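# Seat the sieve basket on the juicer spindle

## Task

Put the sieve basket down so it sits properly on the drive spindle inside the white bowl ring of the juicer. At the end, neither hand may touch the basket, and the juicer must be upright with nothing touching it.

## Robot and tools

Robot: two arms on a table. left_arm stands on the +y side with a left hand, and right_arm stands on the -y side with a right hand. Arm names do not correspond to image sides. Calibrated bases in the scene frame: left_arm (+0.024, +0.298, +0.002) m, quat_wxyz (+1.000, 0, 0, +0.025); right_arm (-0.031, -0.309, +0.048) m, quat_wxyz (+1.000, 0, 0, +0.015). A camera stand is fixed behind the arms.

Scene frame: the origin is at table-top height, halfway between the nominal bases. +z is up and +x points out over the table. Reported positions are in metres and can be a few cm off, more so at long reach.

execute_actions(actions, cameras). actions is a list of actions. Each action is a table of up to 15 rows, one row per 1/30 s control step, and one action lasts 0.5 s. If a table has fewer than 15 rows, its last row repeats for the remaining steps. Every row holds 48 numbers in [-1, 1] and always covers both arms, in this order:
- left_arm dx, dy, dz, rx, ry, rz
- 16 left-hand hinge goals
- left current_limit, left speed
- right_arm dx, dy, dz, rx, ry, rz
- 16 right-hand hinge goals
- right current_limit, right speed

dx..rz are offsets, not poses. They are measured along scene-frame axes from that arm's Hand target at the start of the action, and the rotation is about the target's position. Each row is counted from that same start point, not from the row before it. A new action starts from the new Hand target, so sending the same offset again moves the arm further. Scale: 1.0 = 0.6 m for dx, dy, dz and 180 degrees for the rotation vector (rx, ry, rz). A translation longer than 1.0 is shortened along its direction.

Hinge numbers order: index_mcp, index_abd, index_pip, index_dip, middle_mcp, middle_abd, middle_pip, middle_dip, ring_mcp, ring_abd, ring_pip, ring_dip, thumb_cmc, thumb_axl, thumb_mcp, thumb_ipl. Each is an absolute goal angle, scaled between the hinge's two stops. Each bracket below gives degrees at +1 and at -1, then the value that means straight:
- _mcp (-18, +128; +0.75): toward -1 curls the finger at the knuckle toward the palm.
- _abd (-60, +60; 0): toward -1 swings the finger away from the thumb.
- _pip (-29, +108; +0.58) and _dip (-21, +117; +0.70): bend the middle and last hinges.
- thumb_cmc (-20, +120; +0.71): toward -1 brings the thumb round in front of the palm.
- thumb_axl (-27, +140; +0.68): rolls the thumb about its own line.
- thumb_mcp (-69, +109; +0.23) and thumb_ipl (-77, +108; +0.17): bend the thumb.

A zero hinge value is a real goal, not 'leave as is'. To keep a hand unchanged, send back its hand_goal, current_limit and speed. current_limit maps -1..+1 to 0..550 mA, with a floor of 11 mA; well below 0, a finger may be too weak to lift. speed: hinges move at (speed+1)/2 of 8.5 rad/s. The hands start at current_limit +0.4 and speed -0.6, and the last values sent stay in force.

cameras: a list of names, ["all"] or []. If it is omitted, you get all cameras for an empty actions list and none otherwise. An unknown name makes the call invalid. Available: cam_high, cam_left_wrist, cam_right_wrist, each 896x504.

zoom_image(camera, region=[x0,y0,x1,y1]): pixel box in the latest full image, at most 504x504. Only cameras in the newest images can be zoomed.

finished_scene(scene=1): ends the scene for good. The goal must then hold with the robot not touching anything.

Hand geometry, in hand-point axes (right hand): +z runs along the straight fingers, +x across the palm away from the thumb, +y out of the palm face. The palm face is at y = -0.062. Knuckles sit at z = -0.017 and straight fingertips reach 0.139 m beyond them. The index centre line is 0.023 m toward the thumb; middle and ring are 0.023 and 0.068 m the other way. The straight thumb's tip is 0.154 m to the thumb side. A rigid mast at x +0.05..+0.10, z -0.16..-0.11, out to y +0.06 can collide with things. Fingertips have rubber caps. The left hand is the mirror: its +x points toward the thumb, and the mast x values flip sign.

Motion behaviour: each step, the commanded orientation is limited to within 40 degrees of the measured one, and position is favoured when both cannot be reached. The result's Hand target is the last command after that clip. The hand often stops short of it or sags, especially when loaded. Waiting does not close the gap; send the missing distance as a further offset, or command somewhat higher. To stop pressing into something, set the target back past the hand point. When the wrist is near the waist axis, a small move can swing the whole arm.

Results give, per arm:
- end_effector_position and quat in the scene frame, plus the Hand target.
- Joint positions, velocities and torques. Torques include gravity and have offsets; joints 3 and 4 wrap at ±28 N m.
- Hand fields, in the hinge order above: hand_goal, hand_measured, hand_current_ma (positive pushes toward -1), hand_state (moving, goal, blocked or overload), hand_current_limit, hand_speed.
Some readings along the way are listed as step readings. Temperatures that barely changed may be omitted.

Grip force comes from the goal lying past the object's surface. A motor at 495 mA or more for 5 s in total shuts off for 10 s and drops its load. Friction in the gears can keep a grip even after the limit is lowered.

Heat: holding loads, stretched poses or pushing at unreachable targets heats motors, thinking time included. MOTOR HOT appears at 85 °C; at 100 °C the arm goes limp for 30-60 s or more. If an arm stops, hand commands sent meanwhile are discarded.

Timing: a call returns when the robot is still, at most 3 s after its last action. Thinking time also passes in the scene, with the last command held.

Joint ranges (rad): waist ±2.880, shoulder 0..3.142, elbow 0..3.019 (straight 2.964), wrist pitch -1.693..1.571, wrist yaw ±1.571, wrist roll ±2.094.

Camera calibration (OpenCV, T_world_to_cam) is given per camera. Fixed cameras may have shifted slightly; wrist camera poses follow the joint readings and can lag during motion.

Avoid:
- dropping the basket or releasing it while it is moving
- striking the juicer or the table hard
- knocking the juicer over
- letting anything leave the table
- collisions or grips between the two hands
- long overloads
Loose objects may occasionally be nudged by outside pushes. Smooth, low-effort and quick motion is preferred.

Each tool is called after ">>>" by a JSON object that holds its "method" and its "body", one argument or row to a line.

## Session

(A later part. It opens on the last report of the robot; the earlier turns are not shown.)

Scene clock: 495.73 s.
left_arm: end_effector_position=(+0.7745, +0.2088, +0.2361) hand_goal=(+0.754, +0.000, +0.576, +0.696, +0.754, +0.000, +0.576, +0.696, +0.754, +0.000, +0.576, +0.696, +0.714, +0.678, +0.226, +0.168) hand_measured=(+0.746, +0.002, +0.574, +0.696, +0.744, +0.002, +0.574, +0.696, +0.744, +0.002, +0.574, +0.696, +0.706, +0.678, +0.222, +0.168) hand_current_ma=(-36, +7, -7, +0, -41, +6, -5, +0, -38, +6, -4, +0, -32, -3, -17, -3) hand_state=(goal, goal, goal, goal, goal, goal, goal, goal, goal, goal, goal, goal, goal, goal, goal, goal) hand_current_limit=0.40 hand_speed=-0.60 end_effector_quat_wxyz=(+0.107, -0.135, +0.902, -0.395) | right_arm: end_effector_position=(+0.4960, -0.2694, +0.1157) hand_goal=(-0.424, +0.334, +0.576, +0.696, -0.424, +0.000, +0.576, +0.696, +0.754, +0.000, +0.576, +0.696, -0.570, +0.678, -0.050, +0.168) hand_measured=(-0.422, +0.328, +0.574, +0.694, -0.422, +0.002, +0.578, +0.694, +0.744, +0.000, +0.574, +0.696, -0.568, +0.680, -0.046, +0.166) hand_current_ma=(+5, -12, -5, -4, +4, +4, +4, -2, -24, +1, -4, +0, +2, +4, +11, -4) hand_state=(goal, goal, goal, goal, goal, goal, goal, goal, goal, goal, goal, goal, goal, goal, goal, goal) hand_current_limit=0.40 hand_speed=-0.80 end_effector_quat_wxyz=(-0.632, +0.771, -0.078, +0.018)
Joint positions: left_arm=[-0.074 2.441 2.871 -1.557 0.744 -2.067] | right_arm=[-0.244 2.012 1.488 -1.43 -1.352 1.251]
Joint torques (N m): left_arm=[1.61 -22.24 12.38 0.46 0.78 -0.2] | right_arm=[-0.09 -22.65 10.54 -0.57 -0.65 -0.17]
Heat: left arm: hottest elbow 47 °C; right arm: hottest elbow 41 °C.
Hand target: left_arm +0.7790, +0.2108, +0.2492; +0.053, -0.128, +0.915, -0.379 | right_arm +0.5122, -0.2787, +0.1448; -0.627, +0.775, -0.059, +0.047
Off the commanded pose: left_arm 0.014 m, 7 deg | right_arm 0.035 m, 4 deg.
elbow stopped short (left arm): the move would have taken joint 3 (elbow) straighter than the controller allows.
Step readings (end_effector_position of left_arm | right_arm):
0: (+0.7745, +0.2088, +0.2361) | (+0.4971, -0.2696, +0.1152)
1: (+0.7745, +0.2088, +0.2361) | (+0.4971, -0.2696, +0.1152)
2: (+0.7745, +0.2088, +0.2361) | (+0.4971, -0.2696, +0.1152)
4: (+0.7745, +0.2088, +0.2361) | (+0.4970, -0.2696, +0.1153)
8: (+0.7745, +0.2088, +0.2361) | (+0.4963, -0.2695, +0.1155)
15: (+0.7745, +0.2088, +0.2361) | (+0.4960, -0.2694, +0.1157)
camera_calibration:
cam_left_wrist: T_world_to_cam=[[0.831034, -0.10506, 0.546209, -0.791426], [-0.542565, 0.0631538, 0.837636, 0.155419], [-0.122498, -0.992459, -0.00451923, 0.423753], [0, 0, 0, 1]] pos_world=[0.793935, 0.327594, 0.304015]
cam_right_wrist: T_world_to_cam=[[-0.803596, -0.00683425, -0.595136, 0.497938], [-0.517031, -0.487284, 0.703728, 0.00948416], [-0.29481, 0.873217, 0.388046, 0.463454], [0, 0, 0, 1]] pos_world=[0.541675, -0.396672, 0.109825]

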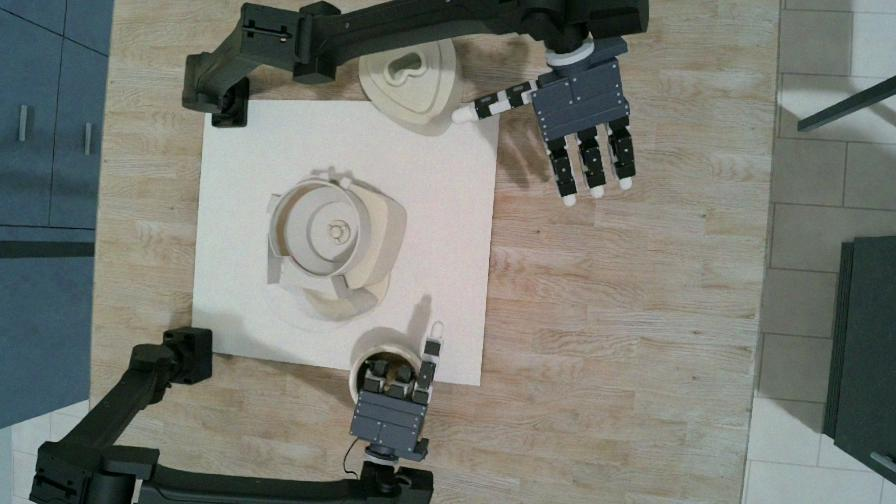

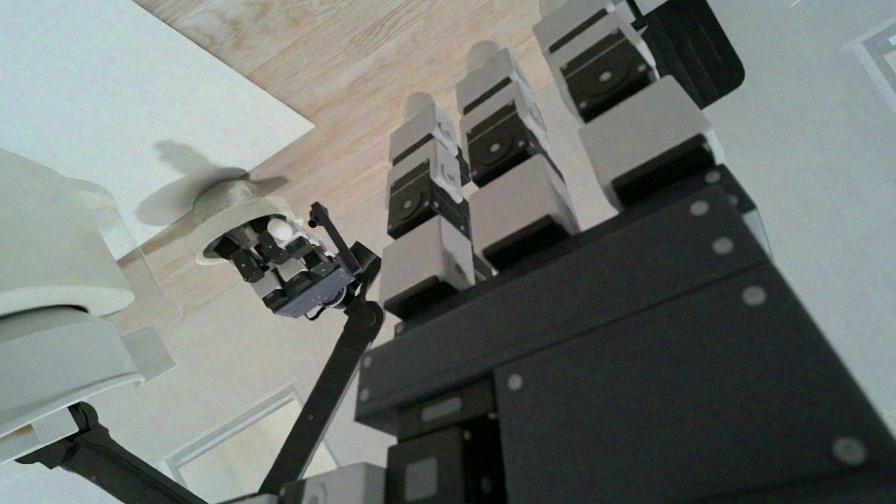

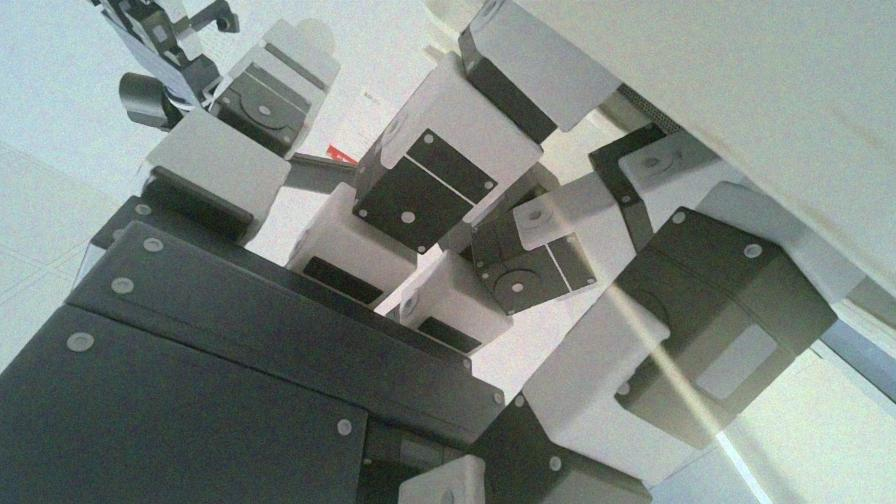

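>>> {"method": "execute_actions", "body": {
  "actions": [
    [[0,0,0,0,0,0,0.754,0,0.576,0.696,0.754,0,0.576,0.696,0.754,0,0.576,0.696,0.714,0.678,0.226,0.168,0.4,-0.6,-0.02,0.006,-0.1,0,0,0,-0.424,0.333,0.576,0.696,-0.424,0,0.576,0.696,0.754,0,0.576,0.696,-0.571,0.678,-0.05,0.168,0.4,-0.8]],
    [[0,0,0,0,0,0,0.754,0,0.576,0.696,0.754,0,0.576,0.696,0.754,0,0.576,0.696,0.714,0.678,0.226,0.168,0.4,-0.6,0.01,0,0.08,0,0,0,-0.424,0.333,0.576,0.696,-0.424,0,0.576,0.696,0.754,0,0.576,0.696,-0.571,0.678,-0.05,0.168,0.4,-0.8]]
  ],
  "cameras": ["all"]
}}

>>> {"method": "zoom_image", "body": {
  "camera": "cam_high",
  "region": [340, 320, 460, 440]
}}

Scene clock: 506.07 s.
left_arm: end_effector_position=(+0.7745, +0.2088, +0.2361) hand_goal=(+0.754, +0.000, +0.576, +0.696, +0.754, +0.000, +0.576, +0.696, +0.754, +0.000, +0.576, +0.696, +0.714, +0.678, +0.226, +0.168) hand_measured=(+0.746, +0.002, +0.574, +0.696, +0.744, +0.002, +0.574, +0.696, +0.744, +0.002, +0.574, +0.696, +0.706, +0.678, +0.222, +0.168) hand_current_ma=(-36, +7, -7, +0, -41, +6, -5, +0, -38, +6, -4, +0, -32, -3, -17, -3) hand_state=(goal, goal, goal, goal, goal, goal, goal, goal, goal, goal, goal, goal, goal, goal, goal, goal) hand_current_limit=0.40 hand_speed=-0.60 end_effector_quat_wxyz=(+0.107, -0.135, +0.902, -0.395) | right_arm: end_effector_position=(+0.4897, -0.2675, +0.1057) hand_goal=(-0.424, +0.334, +0.576, +0.696, -0.424, +0.000, +0.576, +0.696, +0.754, +0.000, +0.576, +0.696, -0.570, +0.678, -0.050, +0.168) hand_measured=(-0.424, +0.326, +0.578, +0.696, -0.426, +0.002, +0.574, +0.694, +0.744, +0.000, +0.574, +0.696, -0.570, +0.680, -0.046, +0.166) hand_current_ma=(+1, -14, +2, +0, -4, +4, -1, -2, -27, +1, -4, +0, +0, +3, +9, -4) hand_state=(goal, goal, goal, goal, goal, goal, goal, goal, goal, goal, goal, goal, goal, goal, goal, goal) hand_current_limit=0.40 hand_speed=-0.80 end_effector_quat_wxyz=(-0.632, +0.771, -0.072, +0.027)
Joint positions: left_arm=[-0.074 2.441 2.871 -1.557 0.744 -2.067] | right_arm=[-0.244 2.001 1.442 -1.377 -1.356 1.248]
Joint torques (N m): left_arm=[1.61 -22.24 12.4 0.44 0.78 -0.2] | right_arm=[0.56 -21.01 10.91 -0.65 -0.59 0.01]
Heat: left arm: hottest elbow 47 °C; right arm: hottest elbow 42 °C.
Hand target: left_arm +0.7790, +0.2108, +0.2492; +0.053, -0.128, +0.915, -0.379 | right_arm +0.5061, -0.2750, +0.1328; -0.627, +0.775, -0.059, +0.047
Off the commanded pose: left_arm 0.014 m, 7 deg | right_arm 0.033 m, 3 deg.
elbow stopped short (left arm): the move would have taken joint 3 (elbow) straighter than the controller allows.
Step readings (end_effector_position of left_arm | right_arm):
0: (+0.7745, +0.2088, +0.2361) | (+0.4960, -0.2694, +0.1157)
1: (+0.7745, +0.2088, +0.2361) | (+0.4963, -0.2693, +0.1132)
2: (+0.7745, +0.2088, +0.2361) | (+0.4978, -0.2697, +0.1090)
4: (+0.7745, +0.2088, +0.2361) | (+0.4967, -0.2694, +0.0984)
8: (+0.7745, +0.2088, +0.2361) | (+0.4949, -0.2669, +0.0907)
15: (+0.7745, +0.2088, +0.2361) | (+0.4969, -0.2681, +0.0900)
16: (+0.7745, +0.2088, +0.2361) | (+0.4953, -0.2677, +0.0913)
17: (+0.7745, +0.2088, +0.2361) | (+0.4933, -0.2675, +0.0926)
19: (+0.7745, +0.2088, +0.2361) | (+0.4906, -0.2677, +0.0966)
23: (+0.7745, +0.2088, +0.2361) | (+0.4893, -0.2675, +0.1031)
30: (+0.7745, +0.2088, +0.2361) | (+0.4898, -0.2675, +0.1057)
camera_calibration:
cam_left_wrist: T_world_to_cam=[[0.831034, -0.10506, 0.546209, -0.791426], [-0.542565, 0.0631538, 0.837636, 0.155419], [-0.122498, -0.992459, -0.00451923, 0.423753], [0, 0, 0, 1]] pos_world=[0.793935, 0.327594, 0.304015]
cam_right_wrist: T_world_to_cam=[[-0.790887, -0.00660378, -0.611926, 0.482588], [-0.532178, -0.48626, 0.693064, 0.0229509], [-0.302132, 0.873789, 0.381062, 0.468327], [0, 0, 0, 1]] pos_world=[0.535383, -0.394872, 0.10094]

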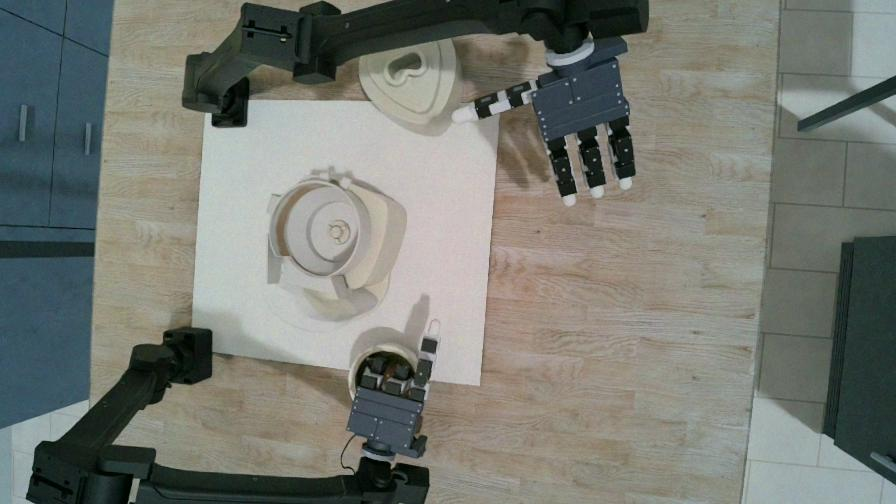

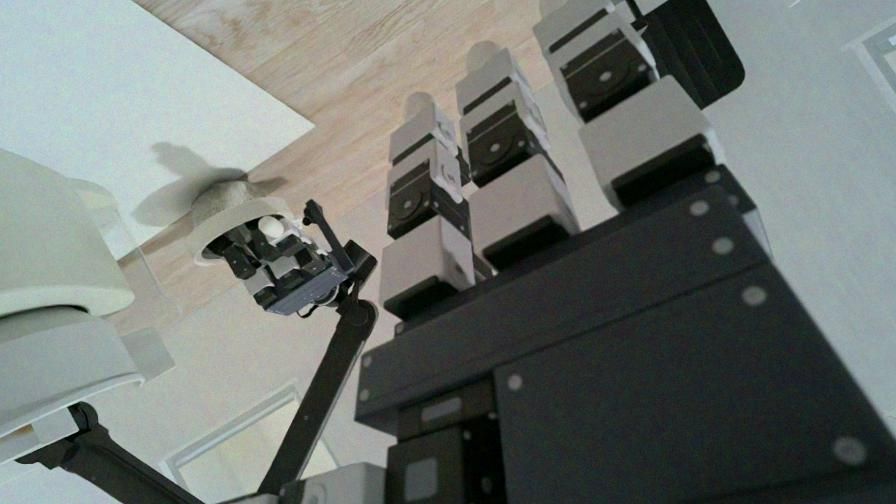

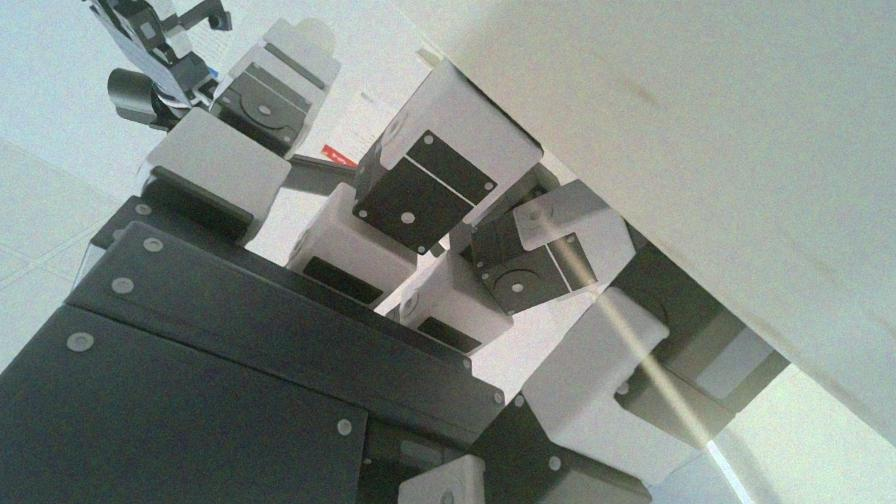

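Scaled by 4.200 from the camera's 896x504 image, which has a finer 1280x720 frame.

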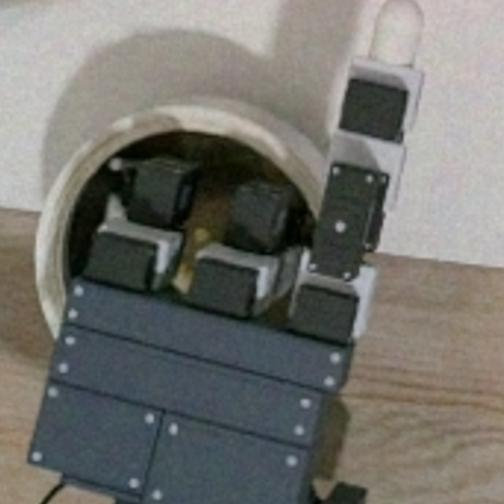

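>>> {"method": "execute_actions", "body": {
  "actions": [
    [[0,0,0,0,0,0,0.754,0,0.576,0.696,0.754,0,0.576,0.696,0.754,0,0.576,0.696,0.714,0.678,0.226,0.168,0.4,-0.6,-0.025,0.0,-0.08,0,0,0,-0.424,0.333,0.576,0.696,-0.424,0,0.576,0.696,0.754,0,0.576,0.696,-0.571,0.678,-0.05,0.168,0.4,-0.8]],
    [[0,0,0,0,0,0,0.754,0,0.576,0.696,0.754,0,0.576,0.696,0.754,0,0.576,0.696,0.714,0.678,0.226,0.168,0.4,-0.6,0.01,0,0.075,0,0,0,-0.424,0.333,0.576,0.696,-0.424,0,0.576,0.696,0.754,0,0.576,0.696,-0.571,0.678,-0.05,0.168,0.4,-0.8]],
    [[0,0,0,0,0,0,0.754,0,0.576,0.696,0.754,0,0.576,0.696,0.754,0,0.576,0.696,0.714,0.678,0.226,0.168,0.4,-0.6,0,0,0,0,0,0,-0.3,0.333,0.576,0.696,-0.3,0,0.576,0.696,0.754,0,0.576,0.696,-0.571,0.678,0.1,0.168,0.4,-0.8]]
  ],
  "cameras": []
}}

Scene clock: 518.87 s.
left_arm: end_effector_position=(+0.7745, +0.2088, +0.2361) hand_goal=(+0.754, +0.000, +0.576, +0.696, +0.754, +0.000, +0.576, +0.696, +0.754, +0.000, +0.576, +0.696, +0.714, +0.678, +0.226, +0.168) hand_measured=(+0.746, +0.002, +0.574, +0.696, +0.744, +0.002, +0.574, +0.696, +0.744, +0.002, +0.574, +0.696, +0.706, +0.678, +0.222, +0.168) hand_current_ma=(-36, +7, -7, +0, -41, +6, -5, +0, -38, +6, -4, +0, -32, -3, -17, -3) hand_state=(goal, goal, goal, goal, goal, goal, goal, goal, goal, goal, goal, goal, goal, goal, goal, goal) hand_current_limit=0.40 hand_speed=-0.60 end_effector_quat_wxyz=(+0.107, -0.135, +0.902, -0.395) | right_arm: end_effector_position=(+0.4805, -0.2665, +0.1028) hand_goal=(-0.300, +0.334, +0.576, +0.696, -0.300, +0.000, +0.576, +0.696, +0.754, +0.000, +0.576, +0.696, -0.570, +0.678, +0.100, +0.168) hand_measured=(-0.334, +0.318, +0.566, +0.692, -0.342, +0.006, +0.568, +0.694, +0.742, +0.000, +0.574, +0.696, -0.574, +0.678, +0.026, +0.154) hand_current_ma=(-108, -34, -22, -6, -141, +9, -19, -2, -28, +0, -4, +0, -10, +0, -368, -54) hand_state=(blocked, goal, goal, goal, blocked, goal, goal, goal, goal, goal, goal, goal, goal, goal, blocked, goal) hand_current_limit=0.40 hand_speed=-0.80 end_effector_quat_wxyz=(-0.632, +0.771, -0.073, +0.025)
Joint positions: left_arm=[-0.074 2.441 2.871 -1.557 0.744 -2.067] | right_arm=[-0.245 1.989 1.412 -1.371 -1.354 1.241]
Joint torques (N m): left_arm=[1.61 -22.24 12.38 0.44 0.78 -0.21] | right_arm=[-0.21 -20.37 10.61 -0.68 -0.63 -0.05]
Heat: left arm: hottest elbow 47 °C; right arm: hottest elbow 42 °C.
Hand target: left_arm +0.7790, +0.2108, +0.2492; +0.053, -0.128, +0.915, -0.379 | right_arm +0.4972, -0.2750, +0.1298; -0.627, +0.775, -0.059, +0.047
Off the commanded pose: left_arm 0.014 m, 7 deg | right_arm 0.033 m, 3 deg.
elbow stopped short (left arm): the move would have taken joint 3 (elbow) straighter than the controller allows.
Step readings (end_effector_position of left_arm | right_arm):
0: (+0.7745, +0.2088, +0.2361) | (+0.4897, -0.2675, +0.1057)
1: (+0.7745, +0.2088, +0.2361) | (+0.4896, -0.2675, +0.1040)
2: (+0.7745, +0.2088, +0.2361) | (+0.4903, -0.2676, +0.1006)
4: (+0.7745, +0.2088, +0.2361) | (+0.4887, -0.2672, +0.0943)
8: (+0.7745, +0.2088, +0.2361) | (+0.4880, -0.2662, +0.0916)
15: (+0.7745, +0.2088, +0.2361) | (+0.4887, -0.2664, +0.0914)
16: (+0.7745, +0.2088, +0.2361) | (+0.4871, -0.2660, +0.0927)
17: (+0.7745, +0.2088, +0.2361) | (+0.4852, -0.2657, +0.0940)
19: (+0.7745, +0.2088, +0.2361) | (+0.4827, -0.2653, +0.0970)
23: (+0.7745, +0.2088, +0.2361) | (+0.4811, -0.2658, +0.1022)
30: (+0.7745, +0.2088, +0.2361) | (+0.4804, -0.2664, +0.1025)
31: (+0.7745, +0.2088, +0.2361) | (+0.4804, -0.2664, +0.1025)
32: (+0.7745, +0.2088, +0.2361) | (+0.4803, -0.2664, +0.1024)
34: (+0.7745, +0.2088, +0.2361) | (+0.4801, -0.2664, +0.1025)
38: (+0.7745, +0.2088, +0.2361) | (+0.4805, -0.2665, +0.1028)
45: (+0.7745, +0.2088, +0.2361) | (+0.4805, -0.2665, +0.1028)
No camera images: "cameras" was empty.

>>> {"method": "execute_actions", "body": {
  "actions": [
    [[0,0,0,0,0,0,0.754,0,0.576,0.696,0.754,0,0.576,0.696,0.754,0,0.576,0.696,0.714,0.678,0.226,0.168,0.4,-0.6,0,0,0,0,0,0,-0.26,0.333,0.61,0.71,-0.26,0,0.61,0.71,0.754,0,0.576,0.696,-0.571,0.678,0.3,0.25,0.77,-0.7]],
    [[0,0,0,0,0,0,0.754,0,0.576,0.696,0.754,0,0.576,0.696,0.754,0,0.576,0.696,0.714,0.678,0.226,0.168,0.4,-0.6,0,0,0.03,0,0,0,-0.26,0.333,0.61,0.71,-0.26,0,0.61,0.71,0.754,0,0.576,0.696,-0.571,0.678,0.3,0.25,0.77,-0.8]]
  ],
  "cameras": ["all"]
}}

>>> {"method": "zoom_image", "body": {
  "camera": "cam_left_wrist",
  "region": [180, 160, 380, 340]
}}

>>> {"method": "zoom_image", "body": {
  "camera": "cam_high",
  "region": [340, 320, 460, 440]
}}

Scene clock: 526.57 s.
left_arm: end_effector_position=(+0.7745, +0.2088, +0.2361) hand_goal=(+0.754, +0.000, +0.576, +0.696, +0.754, +0.000, +0.576, +0.696, +0.754, +0.000, +0.576, +0.696, +0.714, +0.678, +0.226, +0.168) hand_measured=(+0.746, +0.002, +0.574, +0.696, +0.744, +0.002, +0.574, +0.696, +0.744, +0.002, +0.574, +0.696, +0.706, +0.678, +0.222, +0.168) hand_current_ma=(-36, +7, -7, +0, -41, +6, -5, +0, -38, +6, -4, +0, -32, -3, -17, -3) hand_state=(goal, goal, goal, goal, goal, goal, goal, goal, goal, goal, goal, goal, goal, goal, goal, goal) hand_current_limit=0.40 hand_speed=-0.60 end_effector_quat_wxyz=(+0.107, -0.135, +0.902, -0.395) | right_arm: end_effector_position=(+0.4798, -0.2656, +0.1170) hand_goal=(-0.260, +0.334, +0.610, +0.710, -0.260, +0.000, +0.610, +0.710, +0.754, +0.000, +0.576, +0.696, -0.570, +0.678, +0.300, +0.250) hand_measured=(-0.314, +0.310, +0.572, +0.692, -0.296, +0.012, +0.588, +0.706, +0.742, +0.000, +0.574, +0.696, -0.564, +0.678, +0.062, +0.210) hand_current_ma=(-197, -58, -115, -46, -119, +25, -59, -8, -28, +0, -4, +0, +10, -1, -487, -185) hand_state=(blocked, blocked, blocked, goal, blocked, goal, blocked, goal, goal, goal, goal, goal, goal, goal, blocked, blocked) hand_current_limit=0.77 hand_speed=-0.80 end_effector_quat_wxyz=(-0.632, +0.771, -0.074, +0.022)
Joint positions: left_arm=[-0.074 2.441 2.871 -1.557 0.744 -2.067] | right_arm=[-0.244 1.971 1.424 -1.407 -1.354 1.241]
Joint torques (N m): left_arm=[1.61 -22.24 12.38 0.44 0.78 -0.2] | right_arm=[-0.21 -20.95 11.08 -0.96 -0.62 -0.03]
Heat: left arm: hottest elbow 47 °C; right arm: hottest elbow 41 °C.
Hand target: left_arm +0.7790, +0.2108, +0.2492; +0.053, -0.128, +0.915, -0.379 | right_arm +0.4972, -0.2750, +0.1478; -0.627, +0.775, -0.059, +0.047
Off the commanded pose: left_arm 0.014 m, 7 deg | right_arm 0.037 m, 3 deg.
elbow stopped short (left arm): the move would have taken joint 3 (elbow) straighter than the controller allows.
Step readings (end_effector_position of left_arm | right_arm):
0: (+0.7745, +0.2088, +0.2361) | (+0.4805, -0.2665, +0.1028)
1: (+0.7745, +0.2088, +0.2361) | (+0.4805, -0.2665, +0.1028)
2: (+0.7745, +0.2088, +0.2361) | (+0.4805, -0.2665, +0.1028)
4: (+0.7745, +0.2088, +0.2361) | (+0.4805, -0.2665, +0.1028)
8: (+0.7745, +0.2088, +0.2361) | (+0.4802, -0.2657, +0.1029)
15: (+0.7745, +0.2088, +0.2361) | (+0.4802, -0.2657, +0.1029)
16: (+0.7745, +0.2088, +0.2361) | (+0.4803, -0.2657, +0.1043)
17: (+0.7745, +0.2088, +0.2361) | (+0.4789, -0.2654, +0.1055)
19: (+0.7745, +0.2088, +0.2361) | (+0.4779, -0.2652, +0.1088)
23: (+0.7745, +0.2088, +0.2361) | (+0.4790, -0.2654, +0.1154)
30: (+0.7745, +0.2088, +0.2361) | (+0.4798, -0.2656, +0.1170)
camera_calibration:
cam_left_wrist: T_world_to_cam=[[0.831034, -0.10506, 0.546209, -0.791426], [-0.542565, 0.0631538, 0.837636, 0.155419], [-0.122498, -0.992459, -0.00451923, 0.423753], [0, 0, 0, 1]] pos_world=[0.793935, 0.327594, 0.304015]
cam_right_wrist: T_world_to_cam=[[-0.797212, -0.00771081, -0.60365, 0.483435], [-0.523839, -0.488187, 0.698045, 0.00565229], [-0.300077, 0.872705, 0.385149, 0.457609], [0, 0, 0, 1]] pos_world=[0.525679, -0.392871, 0.111633]

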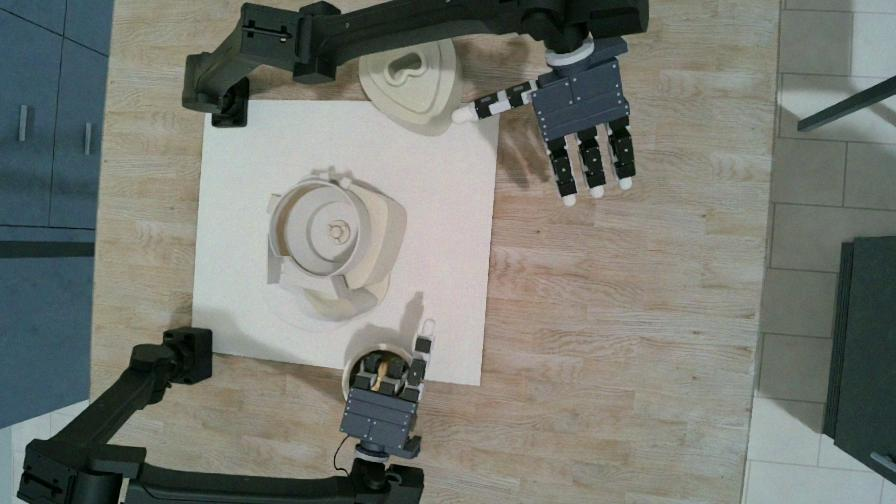

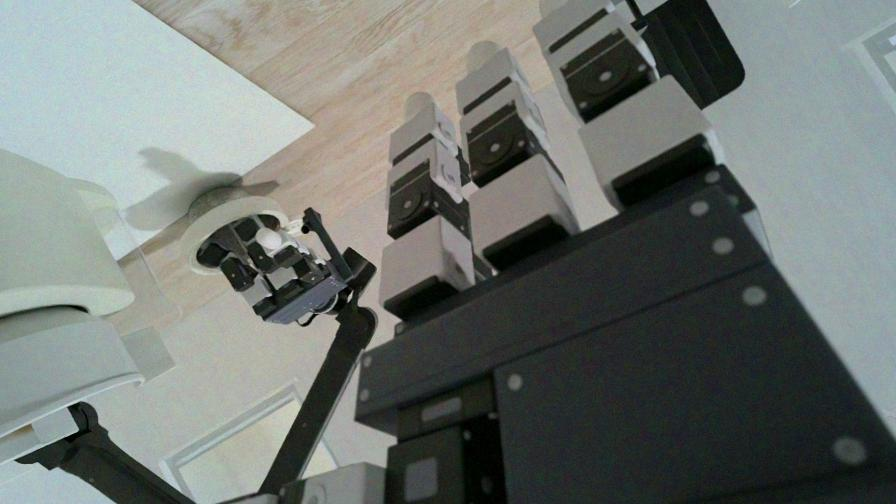

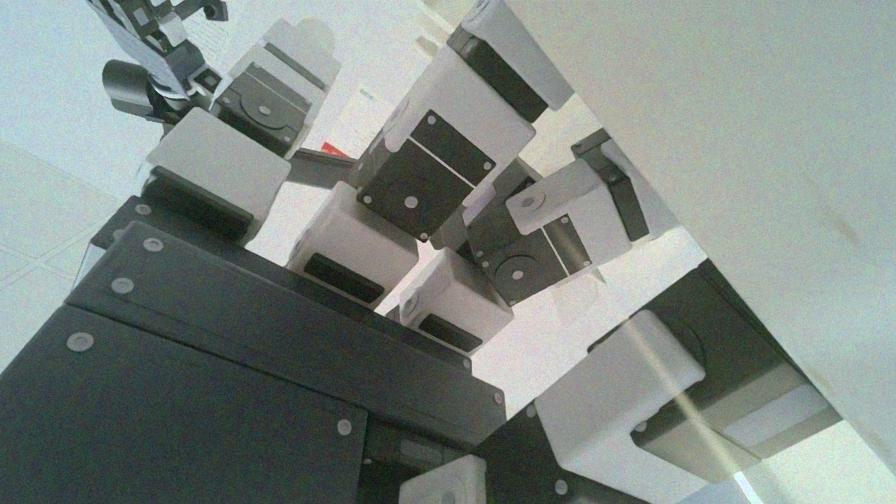

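Scaled by 2.520 from the camera's 896x504 image, which has a finer 1280x720 frame.

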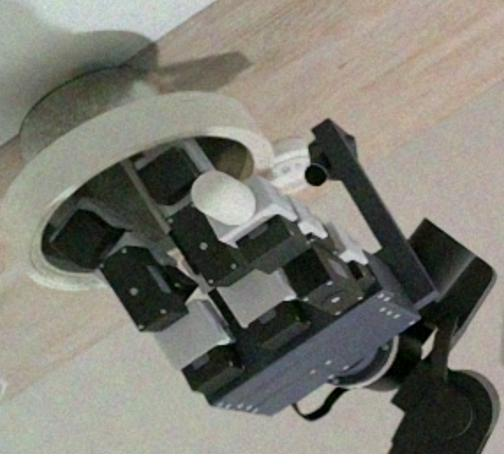

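Scaled by 4.200 from the camera's 896x504 image, which has a finer 1280x720 frame.

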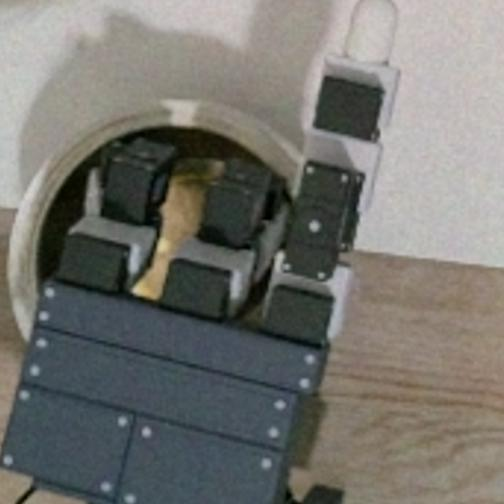

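>>> {"method": "execute_actions", "body": {
  "actions": [
    [[0,0,0,0,0,0,0.754,0,0.576,0.696,0.754,0,0.576,0.696,0.754,0,0.576,0.696,0.714,0.678,0.226,0.168,0.4,-0.6,0,0,0.04,0,0,0,-0.24,0.333,0.61,0.71,-0.22,0,0.61,0.71,0.754,0,0.576,0.696,-0.571,0.678,0.3,0.25,0.77,-0.7]]
  ],
  "cameras": ["all"]
}}

>>> {"method": "zoom_image", "body": {
  "camera": "cam_left_wrist",
  "region": [160, 160, 360, 340]
}}

>>> {"method": "zoom_image", "body": {
  "camera": "cam_high",
  "region": [330, 320, 450, 440]
}}

Scene clock: 533.10 s.
left_arm: end_effector_position=(+0.7745, +0.2088, +0.2361) hand_goal=(+0.754, +0.000, +0.576, +0.696, +0.754, +0.000, +0.576, +0.696, +0.754, +0.000, +0.576, +0.696, +0.714, +0.678, +0.226, +0.168) hand_measured=(+0.746, +0.002, +0.574, +0.696, +0.744, +0.002, +0.574, +0.696, +0.744, +0.002, +0.574, +0.696, +0.706, +0.678, +0.222, +0.168) hand_current_ma=(-36, +7, -7, +0, -41, +6, -5, +0, -38, +6, -4, +0, -32, -3, -17, -3) hand_state=(goal, goal, goal, goal, goal, goal, goal, goal, goal, goal, goal, goal, goal, goal, goal, goal) hand_current_limit=0.40 hand_speed=-0.60 end_effector_quat_wxyz=(+0.107, -0.135, +0.902, -0.395) | right_arm: end_effector_position=(+0.4813, -0.2655, +0.1413) hand_goal=(-0.240, +0.334, +0.610, +0.710, -0.220, +0.000, +0.610, +0.710, +0.754, +0.000, +0.576, +0.696, -0.570, +0.678, +0.300, +0.250) hand_measured=(-0.296, +0.312, +0.574, +0.692, -0.266, +0.012, +0.588, +0.704, +0.742, +0.000, +0.574, +0.696, -0.566, +0.678, +0.152, +0.214) hand_current_ma=(-204, -53, -112, -46, -163, +24, -59, -13, -28, +0, -4, +0, +6, -1, -487, -163) hand_state=(blocked, blocked, blocked, goal, blocked, goal, blocked, goal, goal, goal, goal, goal, goal, goal, blocked, blocked) hand_current_limit=0.77 hand_speed=-0.70 end_effector_quat_wxyz=(-0.631, +0.772, -0.072, +0.022)
Joint positions: left_arm=[-0.074 2.441 2.871 -1.557 0.744 -2.067] | right_arm=[-0.242 1.941 1.452 -1.461 -1.351 1.241]
Joint torques (N m): left_arm=[1.61 -22.24 12.41 0.46 0.78 -0.2] | right_arm=[-0.5 -20.95 11.45 -0.7 -0.74 -0.04]
Heat: left arm: hottest elbow 47 °C; right arm: hottest elbow 41 °C.
Hand target: left_arm +0.7790, +0.2108, +0.2492; +0.053, -0.128, +0.915, -0.379 | right_arm +0.4972, -0.2750, +0.1718; -0.627, +0.775, -0.059, +0.047
Off the commanded pose: left_arm 0.014 m, 7 deg | right_arm 0.036 m, 3 deg.
elbow stopped short (left arm): the move would have taken joint 3 (elbow) straighter than the controller allows.
Step readings (end_effector_position of left_arm | right_arm):
0: (+0.7745, +0.2088, +0.2361) | (+0.4798, -0.2656, +0.1170)
1: (+0.7745, +0.2088, +0.2361) | (+0.4796, -0.2656, +0.1184)
2: (+0.7745, +0.2088, +0.2361) | (+0.4787, -0.2656, +0.1205)
4: (+0.7745, +0.2088, +0.2361) | (+0.4770, -0.2653, +0.1254)
8: (+0.7745, +0.2088, +0.2361) | (+0.4792, -0.2650, +0.1376)
15: (+0.7745, +0.2088, +0.2361) | (+0.4813, -0.2655, +0.1413)
camera_calibration:
cam_left_wrist: T_world_to_cam=[[0.831034, -0.10506, 0.546209, -0.791426], [-0.542565, 0.0631538, 0.837636, 0.155419], [-0.122498, -0.992459, -0.00451923, 0.423753], [0, 0, 0, 1]] pos_world=[0.793935, 0.327594, 0.304015]
cam_right_wrist: T_world_to_cam=[[-0.795737, -0.0115497, -0.605532, 0.497754], [-0.524294, -0.487365, 0.698277, -0.0100179], [-0.30318, 0.873122, 0.381759, 0.450723], [0, 0, 0, 1]] pos_world=[0.527479, -0.39267, 0.136334]

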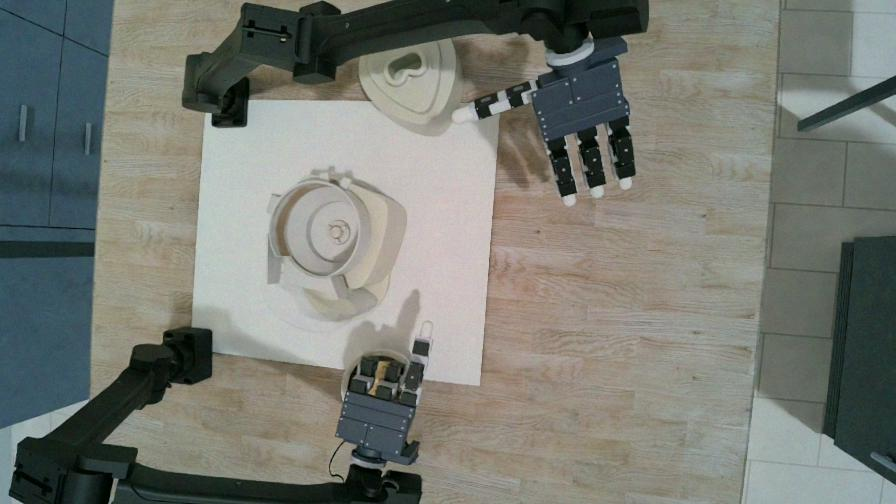

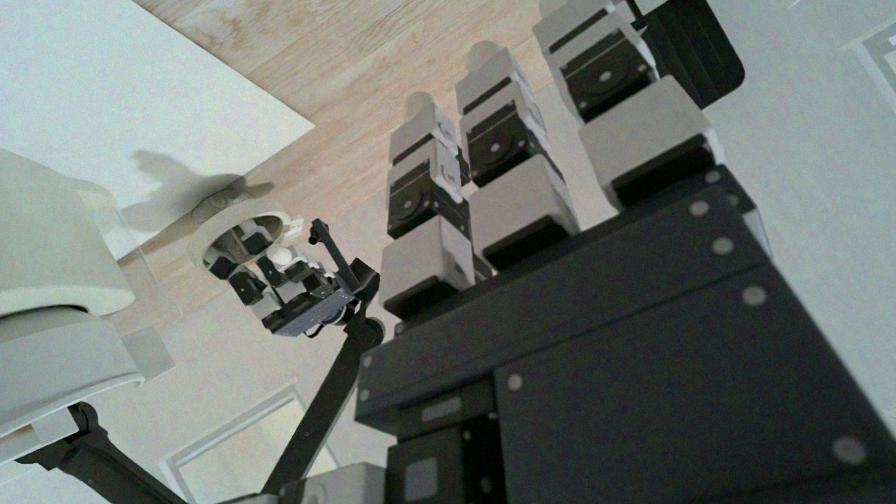

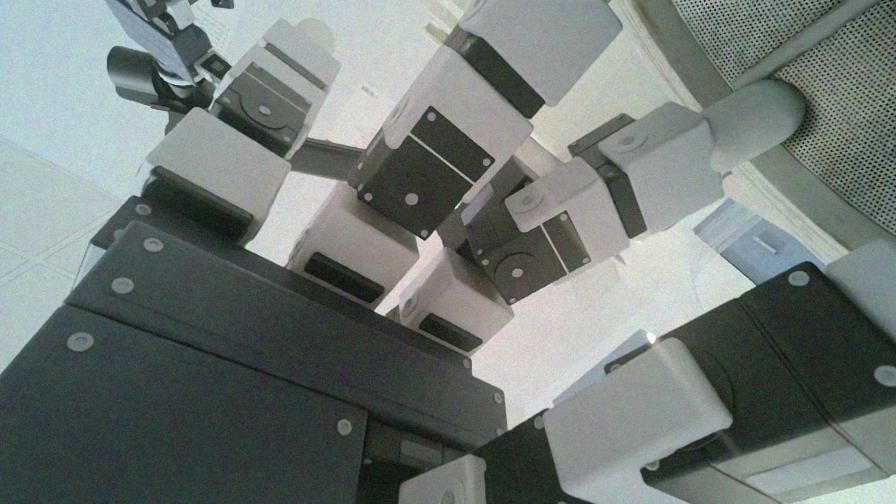

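Scaled by 2.520 from the camera's 896x504 image, which has a finer 1280x720 frame.

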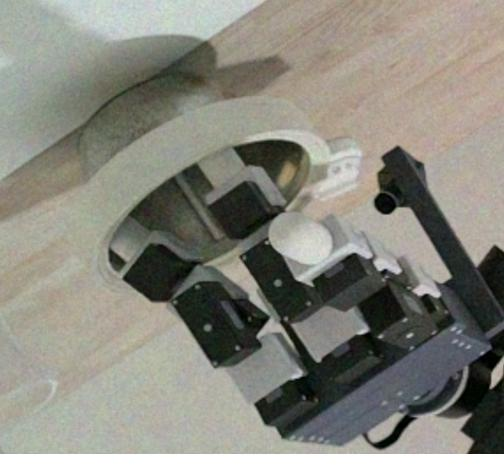

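Scaled by 4.200 from the camera's 896x504 image, which has a finer 1280x720 frame.

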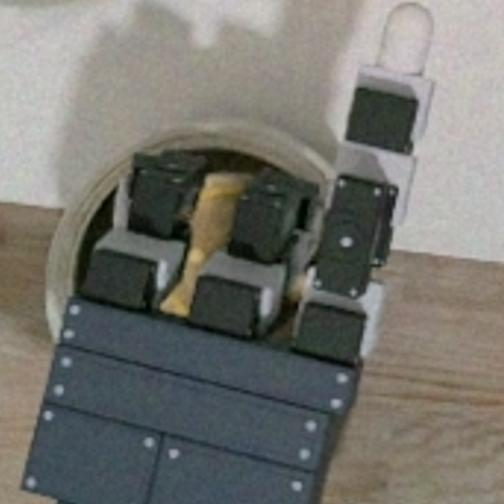

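>>> {"method": "execute_actions", "body": {
  "actions": [
    [[0,0,0,0,0,0,0.754,0,0.576,0.696,0.754,0,0.576,0.696,0.754,0,0.576,0.696,0.714,0.678,0.226,0.168,0.4,-0.6,0,0,-0.09,0,0,0,-0.24,0.333,0.61,0.71,-0.22,0,0.61,0.71,0.754,0,0.576,0.696,-0.571,0.678,0.3,0.25,0.77,-0.7]],
    [[0,0,0,0,0,0,0.754,0,0.576,0.696,0.754,0,0.576,0.696,0.754,0,0.576,0.696,0.714,0.678,0.226,0.168,0.4,-0.6,0,0,0,0,0,0,-0.424,0.333,0.576,0.696,-0.424,0,0.576,0.696,0.754,0,0.576,0.696,-0.571,0.678,0.0,0.168,0.4,-0.8]],
    [[0,0,0,0,0,0,0.754,0,0.576,0.696,0.754,0,0.576,0.696,0.754,0,0.576,0.696,0.714,0.678,0.226,0.168,0.4,-0.6,0,0,0.2,0,0,0,-0.424,0.333,0.576,0.696,-0.424,0,0.576,0.696,0.754,0,0.576,0.696,-0.571,0.678,-0.05,0.168,0.4,-0.7]]
  ],
  "cameras": ["all"]
}}

>>> {"method": "zoom_image", "body": {
  "camera": "cam_left_wrist",
  "region": [160, 160, 360, 340]
}}

>>> {"method": "zoom_image", "body": {
  "camera": "cam_high",
  "region": [330, 320, 450, 440]
}}

Scene clock: 609.77 s.
left_arm: end_effector_position=(+0.7745, +0.2088, +0.2361) hand_goal=(+0.754, +0.000, +0.576, +0.696, +0.754, +0.000, +0.576, +0.696, +0.754, +0.000, +0.576, +0.696, +0.714, +0.678, +0.226, +0.168) hand_measured=(+0.746, +0.002, +0.574, +0.696, +0.744, +0.002, +0.574, +0.696, +0.744, +0.002, +0.574, +0.696, +0.706, +0.678, +0.222, +0.168) hand_current_ma=(-36, +7, -7, +0, -41, +6, -5, +0, -38, +6, -4, +0, -32, -3, -17, -3) hand_state=(goal, goal, goal, goal, goal, goal, goal, goal, goal, goal, goal, goal, goal, goal, goal, goal) hand_current_limit=0.40 hand_speed=-0.60 end_effector_quat_wxyz=(+0.107, -0.135, +0.902, -0.395) | right_arm: end_effector_position=(+0.4886, -0.2664, +0.2273) hand_goal=(-0.424, +0.334, +0.576, +0.696, -0.424, +0.000, +0.576, +0.696, +0.754, +0.000, +0.576, +0.696, -0.570, +0.678, -0.050, +0.168) hand_measured=(-0.422, +0.330, +0.574, +0.694, -0.422, +0.002, +0.574, +0.694, +0.742, +0.000, +0.574, +0.696, -0.570, +0.678, -0.046, +0.170) hand_current_ma=(+4, -7, -3, -4, +2, +3, -4, -2, -32, +0, -4, +0, -1, -1, +10, +4) hand_state=(goal, goal, goal, goal, goal, goal, goal, goal, goal, goal, goal, goal, goal, goal, goal, goal) hand_current_limit=0.40 hand_speed=-0.70 end_effector_quat_wxyz=(-0.629, +0.774, -0.066, +0.033)
Joint positions: left_arm=[-0.074 2.441 2.871 -1.557 0.744 -2.067] | right_arm=[-0.241 1.855 1.571 -1.618 -1.351 1.264]
Joint torques (N m): left_arm=[1.61 -22.24 12.4 0.47 0.78 -0.2] | right_arm=[-0.26 -17.08 10.73 -0.49 -0.75 -0.31]
Motor temperatures (°C): left_arm=[35 40 48 30 31 33] | right_arm=[33 37 41 30 34 32]
Heat: left arm: hottest elbow 48 °C; right arm: hottest elbow 41 °C.
Hand target: left_arm +0.7790, +0.2108, +0.2492; +0.053, -0.128, +0.915, -0.379 | right_arm +0.4971, -0.2751, +0.2378; -0.627, +0.775, -0.059, +0.047
Off the commanded pose: left_arm 0.014 m, 7 deg | right_arm 0.016 m, 2 deg.
elbow stopped short (left arm): the move would have taken joint 3 (elbow) straighter than the controller allows.
Step readings (end_effector_position of left_arm | right_arm):
0: (+0.7745, +0.2088, +0.2361) | (+0.4813, -0.2655, +0.1413)
1: (+0.7745, +0.2088, +0.2361) | (+0.4826, -0.2658, +0.1394)
2: (+0.7745, +0.2088, +0.2361) | (+0.4858, -0.2665, +0.1361)
4: (+0.7745, +0.2088, +0.2361) | (+0.4876, -0.2668, +0.1344)
8: (+0.7745, +0.2088, +0.2361) | (+0.4883, -0.2669, +0.1342)
15: (+0.7745, +0.2088, +0.2361) | (+0.4885, -0.2669, +0.1341)
16: (+0.7745, +0.2088, +0.2361) | (+0.4885, -0.2669, +0.1341)
17: (+0.7745, +0.2088, +0.2361) | (+0.4887, -0.2669, +0.1342)
19: (+0.7745, +0.2088, +0.2361) | (+0.4899, -0.2664, +0.1329)
23: (+0.7745, +0.2088, +0.2361) | (+0.4925, -0.2666, +0.1246)
30: (+0.7745, +0.2088, +0.2361) | (+0.4924, -0.2667, +0.1198)
31: (+0.7745, +0.2088, +0.2361) | (+0.4907, -0.2666, +0.1242)
32: (+0.7745, +0.2088, +0.2361) | (+0.4843, -0.2655, +0.1320)
34: (+0.7745, +0.2088, +0.2361) | (+0.4770, -0.2640, +0.1548)
38: (+0.7745, +0.2088, +0.2361) | (+0.4823, -0.2651, +0.2101)
45: (+0.7745, +0.2088, +0.2361) | (+0.4882, -0.2663, +0.2331)
camera_calibration:
cam_left_wrist: T_world_to_cam=[[0.831034, -0.10506, 0.546209, -0.791426], [-0.542565, 0.0631538, 0.837636, 0.155419], [-0.122498, -0.992459, -0.00451923, 0.423753], [0, 0, 0, 1]] pos_world=[0.793935, 0.327594, 0.304015]
cam_right_wrist: T_world_to_cam=[[-0.78066, -0.0141147, -0.624797, 0.552009], [-0.542685, -0.480503, 0.688919, -0.0537235], [-0.30994, 0.87688, 0.367449, 0.42851], [0, 0, 0, 1]] pos_world=[0.534589, -0.393775, 0.224449]

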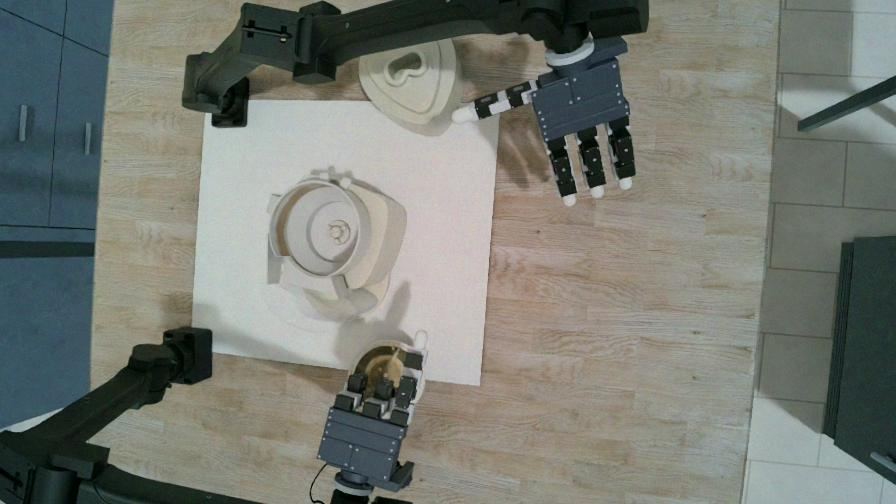

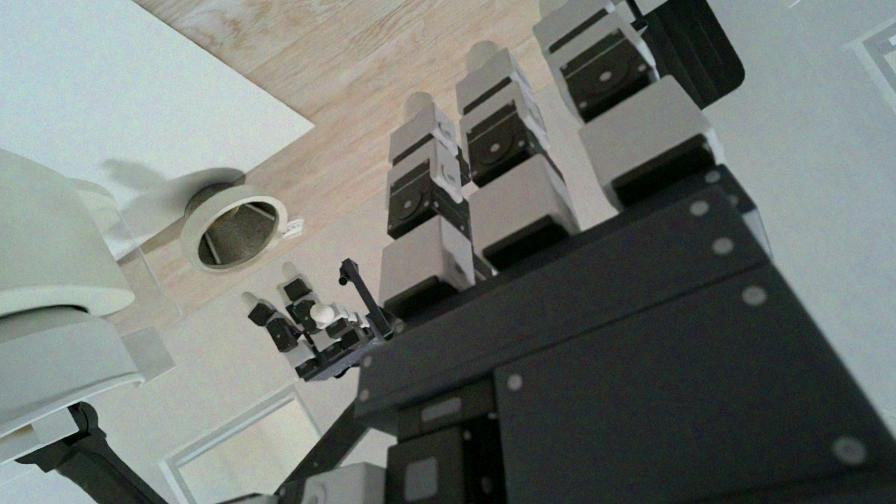

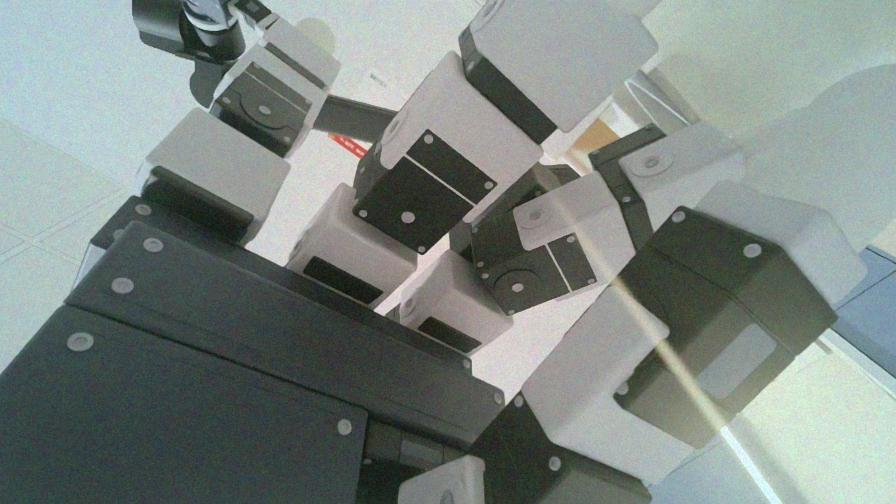

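Scaled by 2.520 from the camera's 896x504 image, which has a finer 1280x720 frame.

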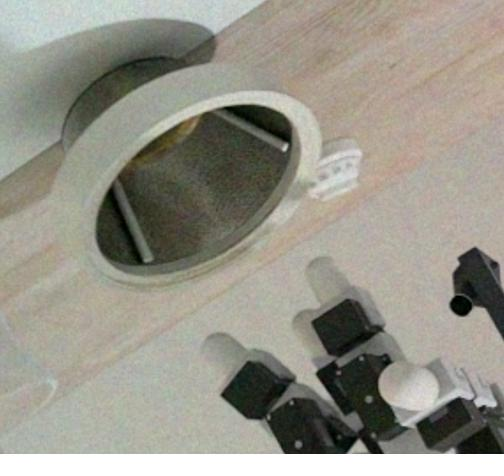

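Scaled by 4.200 from the camera's 896x504 image, which has a finer 1280x720 frame.

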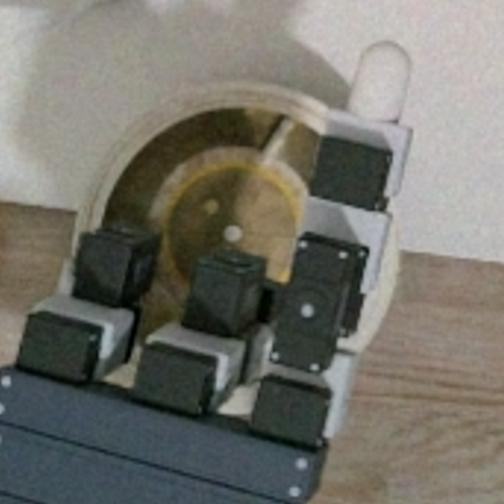

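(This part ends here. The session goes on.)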